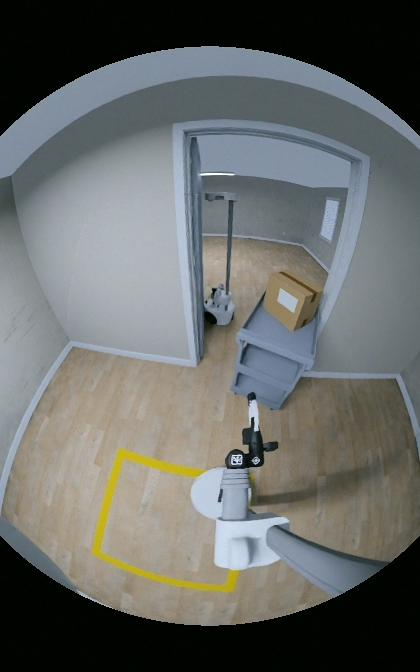

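Emit:
{"fn": "move", "kwargs": {"r2": {"base":{"rotate_rad":-0.436},"joints":{"gripper_m":0.141}}, "blocking": false, "cameras": []}}

Emit:
{"fn": "wait", "kwargs": {"seconds": 2, "cameras": []}}

Emit:
{"fn": "move", "kwargs": {"r2": {"base":{"translate_m":0.1,"strafe_m":0.191}}, "blocking": false, "cameras": []}}

Emit:
{"fn": "wait", "kwargs": {"seconds": 4, "cameras": ["r2_head_camera","r2_wrist_camera"]}}

Scene clock: 949.17 s.
move: r2 moving
r1: as last shown
r1.base_tilt: forward=-1.6 right=+1.2
r1.lidar_m: 5.05 2.93 0.25 - 0.25 0.25 0.48 0.75 0.94 2.63 2.83 3.81
r1.motor_effort: lift_m=+20(20) arm_m=+4(4) wheel_0=-3(4) wheel_1=+4(4) wheel_2=+1(1)
r1.servo_current: wrist_yaw_rad=39(65) wrist_pitch_rad=46(52) wrist_roll_rad=46(65) gripper_m=46(46)
r1.wrist_depth_mm: 136 138 - 449 274 197 - / 110 138 - 410 277 190 - / 116 139 253 459 281 191 - / 136 154 - 459 282 192 - / - - 1921 462 282 191 162 / 1078 1160 193 469 190 193 162 / 842 768 759 143 265 176 -
r2.base_odometry: x=-2.822 y=-5.011 heading=+0.918
r2.turned_by_wheels: -0.250
r2.turned_by_imu: -0.242
r2.base_tilt: forward=-0.7 right=+0.1
r2.lidar_m: 0.72 1.25 1.50 2.26 2.29 1.77 1.62 1.62 2.03 2.47 1.98 0.74
r2.base_status: rotate_rad moving
r2.joint_positions: lift_m=+0.685 arm_m=+0.000 wrist_yaw_rad=-0.002 wrist_pitch_rad=+0.003 wrist_roll_rad=+1.569 gripper_m=+0.005
r2.joint_status: gripper_m moving
r2.measured_speeds: translate_m=-0.001 strafe_m=+0.001 rotate_rad=-0.925 lift_m=+0.000 arm_m=+0.000 wrist_yaw_rad=+0.000 wrist_pitch_rad=+0.000 wrist_roll_rad=+0.000
r2.motor_effort: lift_m=+18(18) arm_m=-4(5) wheel_0=+5(11) wheel_1=+8(11) wheel_2=+9(11)
r2.servo_current: wrist_yaw_rad=59(59) wrist_pitch_rad=39(46) wrist_roll_rad=52(59) gripper_m=91(104)
r2.hand_pose: x=+0.4591 y=-0.0881 z=+0.8623 quat_wxyz=(+0.708, +0.707, +0.000, -0.002) (m; r2's base frame)
r2.wrist_depth_mm: - - - - - - - / - - - 525 1078 - 521 / - - 820 554 - - 544 / - - 904 574 - 564 569 / - - - 591 - 591 597 / - - 189 192 183 621 1138 / - 124 - - - - 1182
pictures: none
No camera images: "cameras" was empty.

Scene clock: 951.13 s.
earlier move: r2 done
r1.base_odometry: x=-1.419 y=+1.536 heading=+2.896
r1.turned_by_wheels: +0.000
r1.turned_by_imu: +0.000
r1.base_tilt: forward=-1.6 right=+1.3
r1.lidar_m: 5.06 2.91 0.25 - 0.25 0.25 0.48 0.73 0.97 2.62 2.85 3.79
r1.base_status: not commanded
r1.joint_positions: lift_m=+0.127 arm_m=+0.000 wrist_yaw_rad=+3.092 wrist_pitch_rad=+0.002 wrist_roll_rad=+0.000 gripper_m=+0.056
r1.joint_status: not commanded
r1.measured_speeds: all 0
r1.motor_effort: lift_m=+20(20) arm_m=+4(4) wheel_0=-4(4) wheel_1=+4(4) wheel_2=+1(1)
r1.servo_current: wrist_yaw_rad=46(78) wrist_pitch_rad=39(52) wrist_roll_rad=52(65) gripper_m=46(46)
r1.hand_pose: x=-0.1128 y=+0.1016 z=+0.3046 quat_wxyz=(+0.025, -0.001, +0.000, +1.000) (m; r1's base frame)
r1.wrist_depth_mm: 136 138 - 452 276 198 - / 110 139 - 413 276 190 - / 116 139 252 455 281 191 - / 135 153 - 459 281 191 - / - - 1921 462 283 193 162 / 1078 1182 194 462 191 193 161 / 842 759 768 143 265 176 -
r2.base_odometry: x=-2.822 y=-5.011 heading=+0.733
r2.turned_by_wheels: -0.186
r2.turned_by_imu: -0.180
r2.base_tilt: forward=-0.7 right=+0.0
r2.lidar_m: 0.73 0.79 1.36 2.17 2.25 1.99 1.62 1.62 1.83 2.47 2.48 1.43
r2.base_status: done
r2.joint_positions: lift_m=+0.685 arm_m=+0.000 wrist_yaw_rad=-0.002 wrist_pitch_rad=+0.003 wrist_roll_rad=+1.569 gripper_m=+0.141
r2.joint_status: all done
r2.measured_speeds: all 0
r2.motor_effort: lift_m=+18(18) arm_m=-4(5) wheel_0=+4(11) wheel_1=+2(11) wheel_2=+4(11)
r2.servo_current: wrist_yaw_rad=52(59) wrist_pitch_rad=33(46) wrist_roll_rad=46(59) gripper_m=59(117)
r2.hand_pose: x=+0.4591 y=-0.0881 z=+0.8623 quat_wxyz=(+0.708, +0.707, +0.000, -0.002) (m; r2's base frame)
r2.wrist_depth_mm: - - - - - - 1160 / - - - - - - 1118 / - - - - - - 1078 / - - - 917 - 569 569 / - - 842 574 - 574 574 / - - 842 585 212 574 580 / - - - - - - 591
wait: 1.97 of 2 s (r2 has come to rest)
pictures: none
No camera images: "cameras" was empty.

Scene clock: 951.63 s.
move: r2 moving
r1: as last shown
r1.lidar_m: 5.05 2.93 0.25 - 0.25 0.25 0.49 0.75 0.97 2.61 2.83 3.79
r1.motor_effort: lift_m=+20(20) arm_m=+4(4) wheel_0=-3(4) wheel_1=+4(4) wheel_2=+1(1)
r1.servo_current: wrist_yaw_rad=52(59) wrist_pitch_rad=39(46) wrist_roll_rad=52(59) gripper_m=39(46)
r1.wrist_depth_mm: 136 138 - 449 276 198 - / 109 138 - 410 278 190 - / 116 139 253 455 279 191 - / 135 153 - 459 282 191 - / - - 1921 466 283 192 162 / 1060 1205 193 469 191 193 162 / 854 750 759 143 266 176 -
r2.base_odometry: x=-2.830 y=-4.981 heading=+0.733
r2.turned_by_wheels: +0.000
r2.turned_by_imu: +0.000
r2.base_tilt: forward=-0.7 right=+0.0
r2.lidar_m: 0.68 0.78 1.31 2.12 2.23 1.99 1.66 1.63 1.85 2.52 2.48 1.41
r2.base_status: translate_m moving; strafe_m moving
r2.joint_positions: lift_m=+0.685 arm_m=+0.000 wrist_yaw_rad=-0.002 wrist_pitch_rad=+0.003 wrist_roll_rad=+1.569 gripper_m=+0.141
r2.joint_status: not commanded
r2.measured_speeds: translate_m=+0.057 strafe_m=+0.108 rotate_rad=+0.003 lift_m=+0.000 arm_m=+0.000 wrist_yaw_rad=+0.000 wrist_pitch_rad=+0.000 wrist_roll_rad=+0.000
r2.motor_effort: lift_m=+18(18) arm_m=-4(5) wheel_0=-8(8) wheel_1=+10(11) wheel_2=-8(9)
r2.servo_current: wrist_yaw_rad=39(52) wrist_pitch_rad=46(46) wrist_roll_rad=46(59) gripper_m=59(59)
r2.hand_pose: x=+0.4591 y=-0.0881 z=+0.8623 quat_wxyz=(+0.708, +0.707, +0.000, -0.002) (m; r2's base frame)
r2.wrist_depth_mm: - - - - - - 1160 / - - - - - - 1118 / - - - - - - - / - - - 559 - 559 559 / - - 831 564 - 564 564 / - - 854 569 564 569 574 / - - - - - - 580
pictures: none
No camera images: "cameras" was empty.

Scene clock: 953.30 s.
earlier move: r2 done
r1.base_odometry: x=-1.419 y=+1.536 heading=+2.896
r1.turned_by_wheels: +0.000
r1.turned_by_imu: +0.000
r1.base_tilt: forward=-1.6 right=+1.3
r1.lidar_m: 5.06 2.93 0.25 - 0.25 0.25 0.47 0.74 0.95 2.61 2.85 3.79
r1.base_status: not commanded
r1.joint_positions: lift_m=+0.127 arm_m=+0.000 wrist_yaw_rad=+3.092 wrist_pitch_rad=+0.002 wrist_roll_rad=+0.000 gripper_m=+0.056
r1.joint_status: not commanded
r1.measured_speeds: all 0
r1.motor_effort: lift_m=+20(20) arm_m=+4(4) wheel_0=-4(4) wheel_1=+4(4) wheel_2=+1(1)
r1.servo_current: wrist_yaw_rad=59(72) wrist_pitch_rad=33(52) wrist_roll_rad=39(65) gripper_m=46(46)
r1.hand_pose: x=-0.1128 y=+0.1016 z=+0.3046 quat_wxyz=(+0.025, -0.001, +0.000, +1.000) (m; r1's base frame)
r1.wrist_depth_mm: 136 138 - 445 274 196 - / 110 138 - 410 278 190 - / 116 139 253 459 281 191 - / 135 154 - 459 282 192 - / - - 1808 462 282 192 162 / 1060 1182 194 469 191 193 162 / 842 768 741 143 265 176 -
r2.base_odometry: x=-2.876 y=-4.802 heading=+0.733
r2.turned_by_wheels: +0.000
r2.turned_by_imu: +0.001
r2.base_tilt: forward=-0.7 right=+0.1
r2.lidar_m: 0.62 1.04 1.16 1.90 2.12 2.17 1.76 1.77 2.02 2.64 2.35 0.67
r2.base_status: done
r2.joint_positions: lift_m=+0.685 arm_m=+0.000 wrist_yaw_rad=-0.002 wrist_pitch_rad=+0.003 wrist_roll_rad=+1.569 gripper_m=+0.141
r2.joint_status: not commanded
r2.measured_speeds: all 0
r2.motor_effort: lift_m=+18(18) arm_m=-4(5) wheel_0=-3(10) wheel_1=+3(12) wheel_2=-5(10)
r2.servo_current: wrist_yaw_rad=46(59) wrist_pitch_rad=46(46) wrist_roll_rad=52(59) gripper_m=52(59)
r2.hand_pose: x=+0.4591 y=-0.0881 z=+0.8623 quat_wxyz=(+0.708, +0.707, +0.000, -0.002) (m; r2's base frame)
r2.wrist_depth_mm: - - - 404 - - 469 / - - - 466 - 723 469 / - - 820 477 - - 473 / - - 759 480 - - 480 / - - 831 484 - - 484 / - - - 488 492 202 492 / - - - - 504 521 496
wait: 1.67 of 4 s (r2 has come to rest)
pictures: r2_head_camera, r2_wrist_camera
Images, in order (width x height): r2_head_camera 420x560, r2_wrist_camera 616x392.

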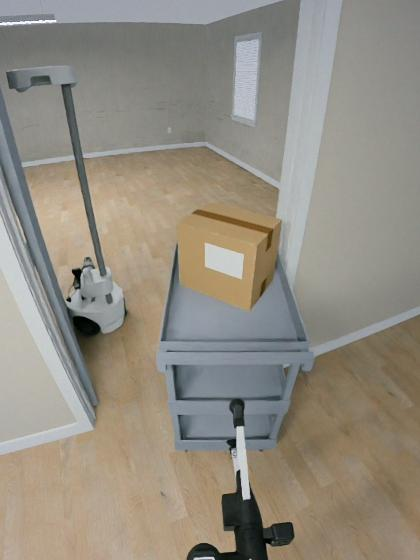

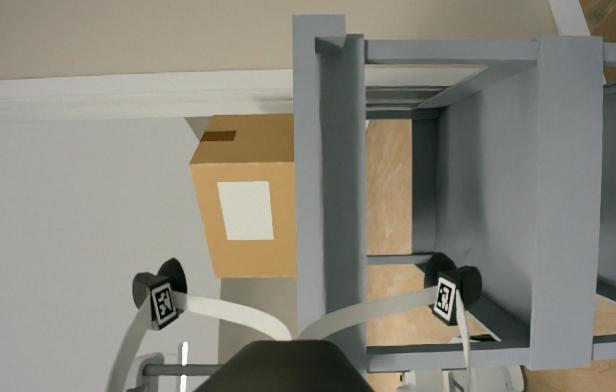

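Emit:
{"fn": "move", "kwargs": {"r2": {"base":{"translate_m":0.272},"pace":"slow","contact_limits":{"translate_m":0.1}}, "blocking": false, "cameras": []}}

Emit:
{"fn": "wait", "kwargs": {"seconds": 5, "cameras": []}}

Emit:
{"fn": "move", "kwargs": {"r2": {"joints":{"gripper_m":-0.035}}, "blocking": false, "cameras": []}}

Emit:
{"fn": "wait", "kwargs": {"seconds": 2.5, "cameras": ["r2_wrist_camera"]}}

Scene clock: 960.70 s.
move: r2 moving
r1: as last shown
r1.lidar_m: 5.06 2.93 0.25 - 0.25 0.25 0.47 0.74 0.95 2.60 2.85 3.79
r1.servo_current: wrist_yaw_rad=65(65) wrist_pitch_rad=52(52) wrist_roll_rad=39(59) gripper_m=39(46)
r1.wrist_depth_mm: 136 138 - 452 276 196 - / 110 138 - 410 278 190 - / 116 139 253 455 281 190 - / 135 154 - 462 281 191 - / - - 1808 466 281 193 162 / 1078 1182 193 473 191 193 162 / 854 759 759 142 265 176 -
r2.base_odometry: x=-2.866 y=-4.794 heading=+0.733
r2.turned_by_wheels: +0.000
r2.turned_by_imu: +0.000
r2.base_tilt: forward=-0.7 right=+0.0
r2.lidar_m: 0.63 1.03 1.16 1.86 2.11 2.19 1.79 1.79 2.00 2.63 2.35 0.66
r2.base_status: translate_m moving
r2.joint_positions: lift_m=+0.685 arm_m=+0.000 wrist_yaw_rad=-0.002 wrist_pitch_rad=+0.003 wrist_roll_rad=+1.569 gripper_m=+0.141
r2.joint_status: not commanded
r2.measured_speeds: translate_m=+0.048 strafe_m=+0.000 rotate_rad=+0.000 lift_m=+0.000 arm_m=+0.000 wrist_yaw_rad=+0.000 wrist_pitch_rad=+0.000 wrist_roll_rad=+0.000
r2.motor_effort: lift_m=+18(18) arm_m=-5(5) wheel_0=+6(8) wheel_1=+4(7) wheel_2=-10(10)
r2.servo_current: wrist_yaw_rad=46(59) wrist_pitch_rad=39(46) wrist_roll_rad=46(52) gripper_m=52(52)
r2.contact_limits: translate_m 0.1
r2.hand_pose: x=+0.4591 y=-0.0881 z=+0.8623 quat_wxyz=(+0.708, +0.707, +0.000, -0.002) (m; r2's base frame)
r2.wrist_depth_mm: - - - 399 - - 459 / - - - 459 - 732 459 / - - 788 466 - - 466 / - - 723 469 - - 473 / - - 842 477 - - 477 / - - - 480 480 202 477 / - - - - 500 496 484
pictures: none
No camera images: "cameras" was empty.

Scene clock: 964.20 s.
earlier move: r2 done
r1.base_odometry: x=-1.419 y=+1.536 heading=+2.896
r1.turned_by_wheels: +0.000
r1.turned_by_imu: +0.000
r1.base_tilt: forward=-1.6 right=+1.3
r1.lidar_m: 5.05 2.93 0.25 - 0.25 0.25 0.47 0.73 0.95 2.62 2.83 3.79
r1.base_status: not commanded
r1.joint_positions: lift_m=+0.127 arm_m=+0.000 wrist_yaw_rad=+3.092 wrist_pitch_rad=+0.002 wrist_roll_rad=+0.000 gripper_m=+0.056
r1.joint_status: not commanded
r1.measured_speeds: all 0
r1.motor_effort: lift_m=+20(20) arm_m=+4(4) wheel_0=-4(4) wheel_1=+4(4) wheel_2=+1(1)
r1.servo_current: wrist_yaw_rad=46(65) wrist_pitch_rad=39(52) wrist_roll_rad=46(59) gripper_m=39(52)
r1.hand_pose: x=-0.1128 y=+0.1016 z=+0.3046 quat_wxyz=(+0.025, -0.001, +0.000, +1.000) (m; r1's base frame)
r1.wrist_depth_mm: 136 138 - 449 276 197 - / 110 138 - 413 277 190 - / 116 139 253 452 279 191 - / 135 154 - 459 279 191 - / - - 1576 462 283 193 162 / 1078 1205 193 469 191 193 163 / 842 750 759 143 266 176 -
r2.base_odometry: x=-2.674 y=-4.620 heading=+0.733
r2.turned_by_wheels: +0.000
r2.turned_by_imu: +0.001
r2.base_tilt: forward=-0.7 right=+0.0
r2.lidar_m: 0.37 0.41 0.88 1.42 2.19 2.46 2.03 2.01 2.30 2.53 1.76 0.41
r2.base_status: done
r2.joint_positions: lift_m=+0.685 arm_m=+0.000 wrist_yaw_rad=-0.002 wrist_pitch_rad=+0.003 wrist_roll_rad=+1.569 gripper_m=+0.141
r2.joint_status: not commanded
r2.measured_speeds: all 0
r2.motor_effort: lift_m=+18(18) arm_m=-4(5) wheel_0=+4(10) wheel_1=+4(8) wheel_2=-8(11)
r2.servo_current: wrist_yaw_rad=46(65) wrist_pitch_rad=46(52) wrist_roll_rad=52(59) gripper_m=46(59)
r2.contact_limits: translate_m 0.1
r2.hand_pose: x=+0.4591 y=-0.0881 z=+0.8623 quat_wxyz=(+0.708, +0.707, +0.000, -0.002) (m; r2's base frame)
r2.wrist_depth_mm: - - - 147 206 - - / - - 580 149 208 - - / - 508 445 150 210 - - / - 480 459 151 211 - - / - - 512 153 213 - - / - - 549 154 214 185 - / - - - - 218 1661 492
wait: 3.50 of 5 s (r2 has come to rest)
pictures: none
No camera images: "cameras" was empty.

Scene clock: 964.70 s.
move: r2 moving
r1: as last shown
r1.base_tilt: forward=-1.5 right=+1.3
r1.lidar_m: 5.04 2.94 0.25 - 0.25 0.25 0.47 0.74 0.94 2.61 2.84 3.79
r1.servo_current: wrist_yaw_rad=46(52) wrist_pitch_rad=46(46) wrist_roll_rad=46(59) gripper_m=39(52)
r1.wrist_depth_mm: 136 138 - 449 277 197 - / 110 138 - 413 279 190 - / 117 139 253 452 281 191 - / 136 154 - 462 283 193 - / - - 1576 462 282 193 162 / 1078 1205 194 466 191 192 162 / 842 750 750 143 266 176 -
r2.base_odometry: x=-2.674 y=-4.620 heading=+0.733
r2.turned_by_wheels: +0.000
r2.turned_by_imu: +0.000
r2.base_tilt: forward=-0.6 right=+0.0
r2.lidar_m: 0.39 0.38 0.85 1.41 2.18 2.47 2.02 2.04 2.30 2.53 1.78 0.41
r2.base_status: not commanded
r2.joint_positions: lift_m=+0.685 arm_m=+0.000 wrist_yaw_rad=-0.002 wrist_pitch_rad=+0.003 wrist_roll_rad=+1.569 gripper_m=+0.130
r2.joint_status: gripper_m moving
r2.measured_speeds: translate_m=+0.000 strafe_m=+0.000 rotate_rad=+0.000 lift_m=+0.000 arm_m=+0.000 wrist_yaw_rad=+0.000 wrist_pitch_rad=+0.001 wrist_roll_rad=+0.000
r2.motor_effort: lift_m=+18(18) arm_m=-4(5) wheel_0=+4(4) wheel_1=+4(4) wheel_2=-8(9)
r2.servo_current: wrist_yaw_rad=33(59) wrist_pitch_rad=39(52) wrist_roll_rad=52(52) gripper_m=111(117)
r2.contact_limits: translate_m 0.1
r2.hand_pose: x=+0.4591 y=-0.0881 z=+0.8623 quat_wxyz=(+0.708, +0.707, +0.000, -0.002) (m; r2's base frame)
r2.wrist_depth_mm: - - - 147 206 - - / - - 580 149 208 699 - / - 508 449 150 210 - - / - 473 462 151 212 - - / - - 512 153 214 759 - / - - 554 154 214 191 - / - - - - 219 1576 488
pictures: none
No camera images: "cameras" was empty.

Scene clock: 966.77 s.
earlier move: r2 done
r1.base_odometry: x=-1.419 y=+1.536 heading=+2.896
r1.turned_by_wheels: +0.000
r1.turned_by_imu: +0.000
r1.base_tilt: forward=-1.6 right=+1.3
r1.lidar_m: 5.06 2.92 0.25 - 0.25 0.26 0.45 0.75 0.91 2.61 2.83 3.79
r1.base_status: not commanded
r1.joint_positions: lift_m=+0.127 arm_m=+0.000 wrist_yaw_rad=+3.092 wrist_pitch_rad=+0.002 wrist_roll_rad=+0.000 gripper_m=+0.056
r1.joint_status: not commanded
r1.measured_speeds: all 0
r1.motor_effort: lift_m=+20(20) arm_m=+4(4) wheel_0=-4(4) wheel_1=+4(4) wheel_2=+1(1)
r1.servo_current: wrist_yaw_rad=65(65) wrist_pitch_rad=52(52) wrist_roll_rad=46(65) gripper_m=39(52)
r1.hand_pose: x=-0.1128 y=+0.1016 z=+0.3046 quat_wxyz=(+0.025, -0.001, +0.000, +1.000) (m; r1's base frame)
r1.wrist_depth_mm: 136 138 - 445 273 197 - / 110 138 - 410 278 190 - / 116 138 252 455 279 191 - / 136 153 - 459 279 191 - / - 1537 1576 462 283 193 162 / 1098 1160 194 466 191 193 162 / 842 759 759 143 266 176 -
r2.base_odometry: x=-2.673 y=-4.620 heading=+0.733
r2.turned_by_wheels: +0.000
r2.turned_by_imu: +0.000
r2.base_tilt: forward=-0.7 right=+0.1
r2.lidar_m: 0.40 0.41 0.89 1.40 2.19 2.47 2.04 2.02 2.29 2.52 1.80 0.40
r2.base_status: not commanded
r2.joint_positions: lift_m=+0.685 arm_m=+0.000 wrist_yaw_rad=+0.001 wrist_pitch_rad=+0.009 wrist_roll_rad=+1.569 gripper_m=-0.034
r2.joint_status: all done
r2.measured_speeds: all 0
r2.motor_effort: lift_m=+20(22) arm_m=-5(7) wheel_0=-2(4) wheel_1=+0(4) wheel_2=+1(9)
r2.servo_current: wrist_yaw_rad=46(59) wrist_pitch_rad=52(104) wrist_roll_rad=39(59) gripper_m=111(351)
r2.contact_limits: translate_m 0.1
r2.hand_pose: x=+0.4595 y=-0.0870 z=+0.8605 quat_wxyz=(+0.708, +0.707, +0.004, -0.003) (m; r2's base frame)
r2.wrist_depth_mm: - - - 163 222 - - / - - 597 164 224 741 - / - - 466 165 225 831 - / - 496 477 167 228 820 - / - - 530 168 230 842 - / - - 185 170 178 - - / - - - - 234 1205 484
wait: 2.07 of 2.5 s (r2 has come to rest)
pictures: r2_wrist_camera
Images, in order (width x height): r2_wrist_camera 616x392.

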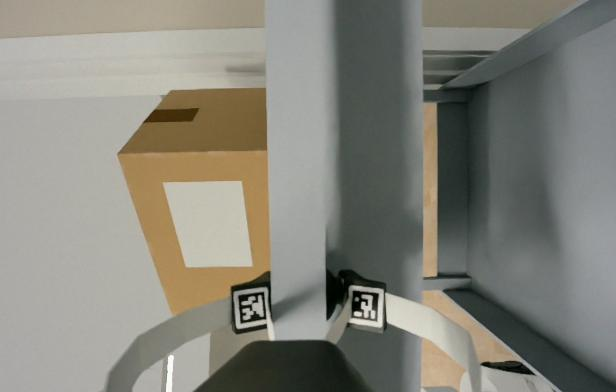

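Emit:
{"fn": "move", "kwargs": {"r2": {"base":{"translate_m":-0.8,"strafe_m":0.06}}, "blocking": false, "cameras": []}}

Emit:
{"fn": "wait", "kwargs": {"seconds": 6, "cameras": ["r2_head_camera","r2_head_left_camera"]}}

Scene clock: 980.30 s.
move: r2 moving
r1: as last shown
r1.lidar_m: 5.06 2.96 0.25 - 0.25 0.25 0.46 0.73 0.99 2.62 2.84 3.78
r1.servo_current: wrist_yaw_rad=59(65) wrist_pitch_rad=46(46) wrist_roll_rad=33(59) gripper_m=33(46)
r1.wrist_depth_mm: 136 138 - 445 276 196 - / 110 138 - 407 278 191 - / 116 139 253 455 281 191 - / 135 154 - 459 282 192 - / - - 1576 462 282 192 162 / 1078 1182 195 473 191 192 161 / 854 759 741 143 266 176 -
r2.base_odometry: x=-2.698 y=-4.639 heading=+0.732
r2.turned_by_wheels: +0.000
r2.turned_by_imu: +0.000
r2.base_tilt: forward=-0.7 right=+0.1
r2.lidar_m: 0.38 0.44 0.89 1.48 2.18 2.41 2.00 2.01 2.27 2.56 1.83 0.44
r2.base_status: translate_m moving; strafe_m moving
r2.joint_positions: lift_m=+0.685 arm_m=+0.000 wrist_yaw_rad=+0.001 wrist_pitch_rad=+0.009 wrist_roll_rad=+1.569 gripper_m=-0.034
r2.joint_status: not commanded
r2.measured_speeds: translate_m=-0.121 strafe_m=+0.009 rotate_rad=-0.003 lift_m=+0.000 arm_m=+0.000 wrist_yaw_rad=+0.000 wrist_pitch_rad=+0.000 wrist_roll_rad=+0.000
r2.motor_effort: lift_m=+20(20) arm_m=-4(5) wheel_0=-10(13) wheel_1=-8(9) wheel_2=+13(16)
r2.servo_current: wrist_yaw_rad=46(65) wrist_pitch_rad=52(59) wrist_roll_rad=46(59) gripper_m=111(111)
r2.hand_pose: x=+0.4595 y=-0.0870 z=+0.8605 quat_wxyz=(+0.708, +0.707, +0.004, -0.003) (m; r2's base frame)
r2.wrist_depth_mm: - - - 163 222 - - / - - 603 165 224 699 - / - - 466 166 226 820 - / - 496 477 167 229 831 - / - - 535 169 230 842 - / - - 185 170 178 - - / - - - - 235 1281 484
pictures: none
No camera images: "cameras" was empty.

Scene clock: 983.97 s.
earlier move: r2 done
r1.base_odometry: x=-1.419 y=+1.536 heading=+2.896
r1.turned_by_wheels: +0.000
r1.turned_by_imu: +0.000
r1.base_tilt: forward=-1.6 right=+1.3
r1.lidar_m: 5.03 2.94 0.25 - 0.25 0.25 0.47 1.45 1.16 2.62 2.84 3.78
r1.base_status: not commanded
r1.joint_positions: lift_m=+0.127 arm_m=+0.000 wrist_yaw_rad=+3.092 wrist_pitch_rad=+0.002 wrist_roll_rad=+0.000 gripper_m=+0.056
r1.joint_status: not commanded
r1.measured_speeds: all 0
r1.motor_effort: lift_m=+20(20) arm_m=+4(4) wheel_0=-4(4) wheel_1=+4(5) wheel_2=+1(1)
r1.servo_current: wrist_yaw_rad=20(72) wrist_pitch_rad=46(52) wrist_roll_rad=52(65) gripper_m=46(46)
r1.hand_pose: x=-0.1128 y=+0.1016 z=+0.3046 quat_wxyz=(+0.025, -0.001, +0.000, +1.000) (m; r1's base frame)
r1.wrist_depth_mm: 136 138 - 449 274 198 - / 109 138 - 452 277 191 - / 116 139 242 455 279 191 - / 136 154 - 455 282 192 - / - 1983 1921 466 281 191 162 / 1182 1205 194 473 190 192 162 / 842 750 759 143 266 176 -
r2.base_odometry: x=-3.308 y=-5.110 heading=+0.732
r2.turned_by_wheels: +0.000
r2.turned_by_imu: -0.002
r2.base_tilt: forward=-0.7 right=+0.0
r2.lidar_m: 0.38 0.41 1.70 1.89 1.88 1.57 1.29 1.28 1.45 2.33 2.85 0.43
r2.base_status: done
r2.joint_positions: lift_m=+0.685 arm_m=+0.000 wrist_yaw_rad=-0.001 wrist_pitch_rad=+0.009 wrist_roll_rad=+1.569 gripper_m=-0.034
r2.joint_status: not commanded
r2.measured_speeds: all 0
r2.motor_effort: lift_m=+20(20) arm_m=-5(5) wheel_0=-4(15) wheel_1=-2(10) wheel_2=+0(16)
r2.servo_current: wrist_yaw_rad=39(65) wrist_pitch_rad=52(59) wrist_roll_rad=39(59) gripper_m=111(117)
r2.hand_pose: x=+0.4593 y=-0.0876 z=+0.8605 quat_wxyz=(+0.708, +0.707, +0.003, -0.003) (m; r2's base frame)
r2.wrist_depth_mm: - - - 164 224 1537 - / - - 615 166 225 - - / - 504 473 167 228 831 - / - 496 473 167 229 820 - / - - 530 169 230 842 - / - - 185 169 178 - - / - - - - 234 - 488
wait: 3.67 of 6 s (r2 has come to rest)
pictures: r2_head_camera, r2_head_left_camera
Images, in order (width x height): r2_head_camera 420x560, r2_head_left_camera 420x672.

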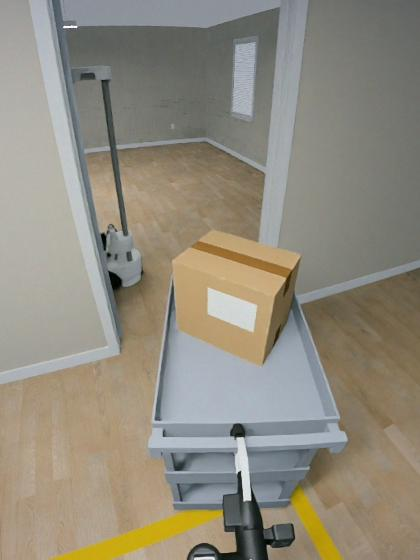

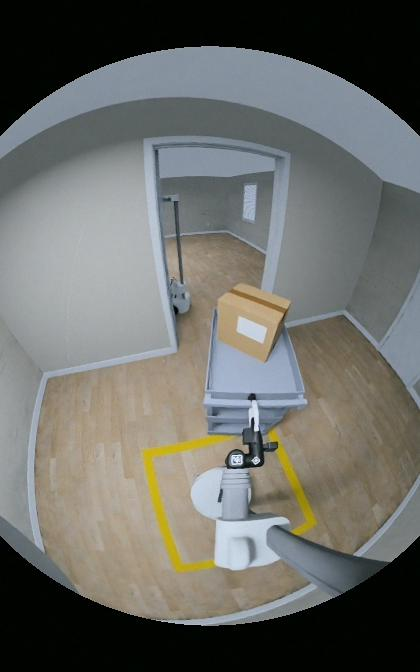

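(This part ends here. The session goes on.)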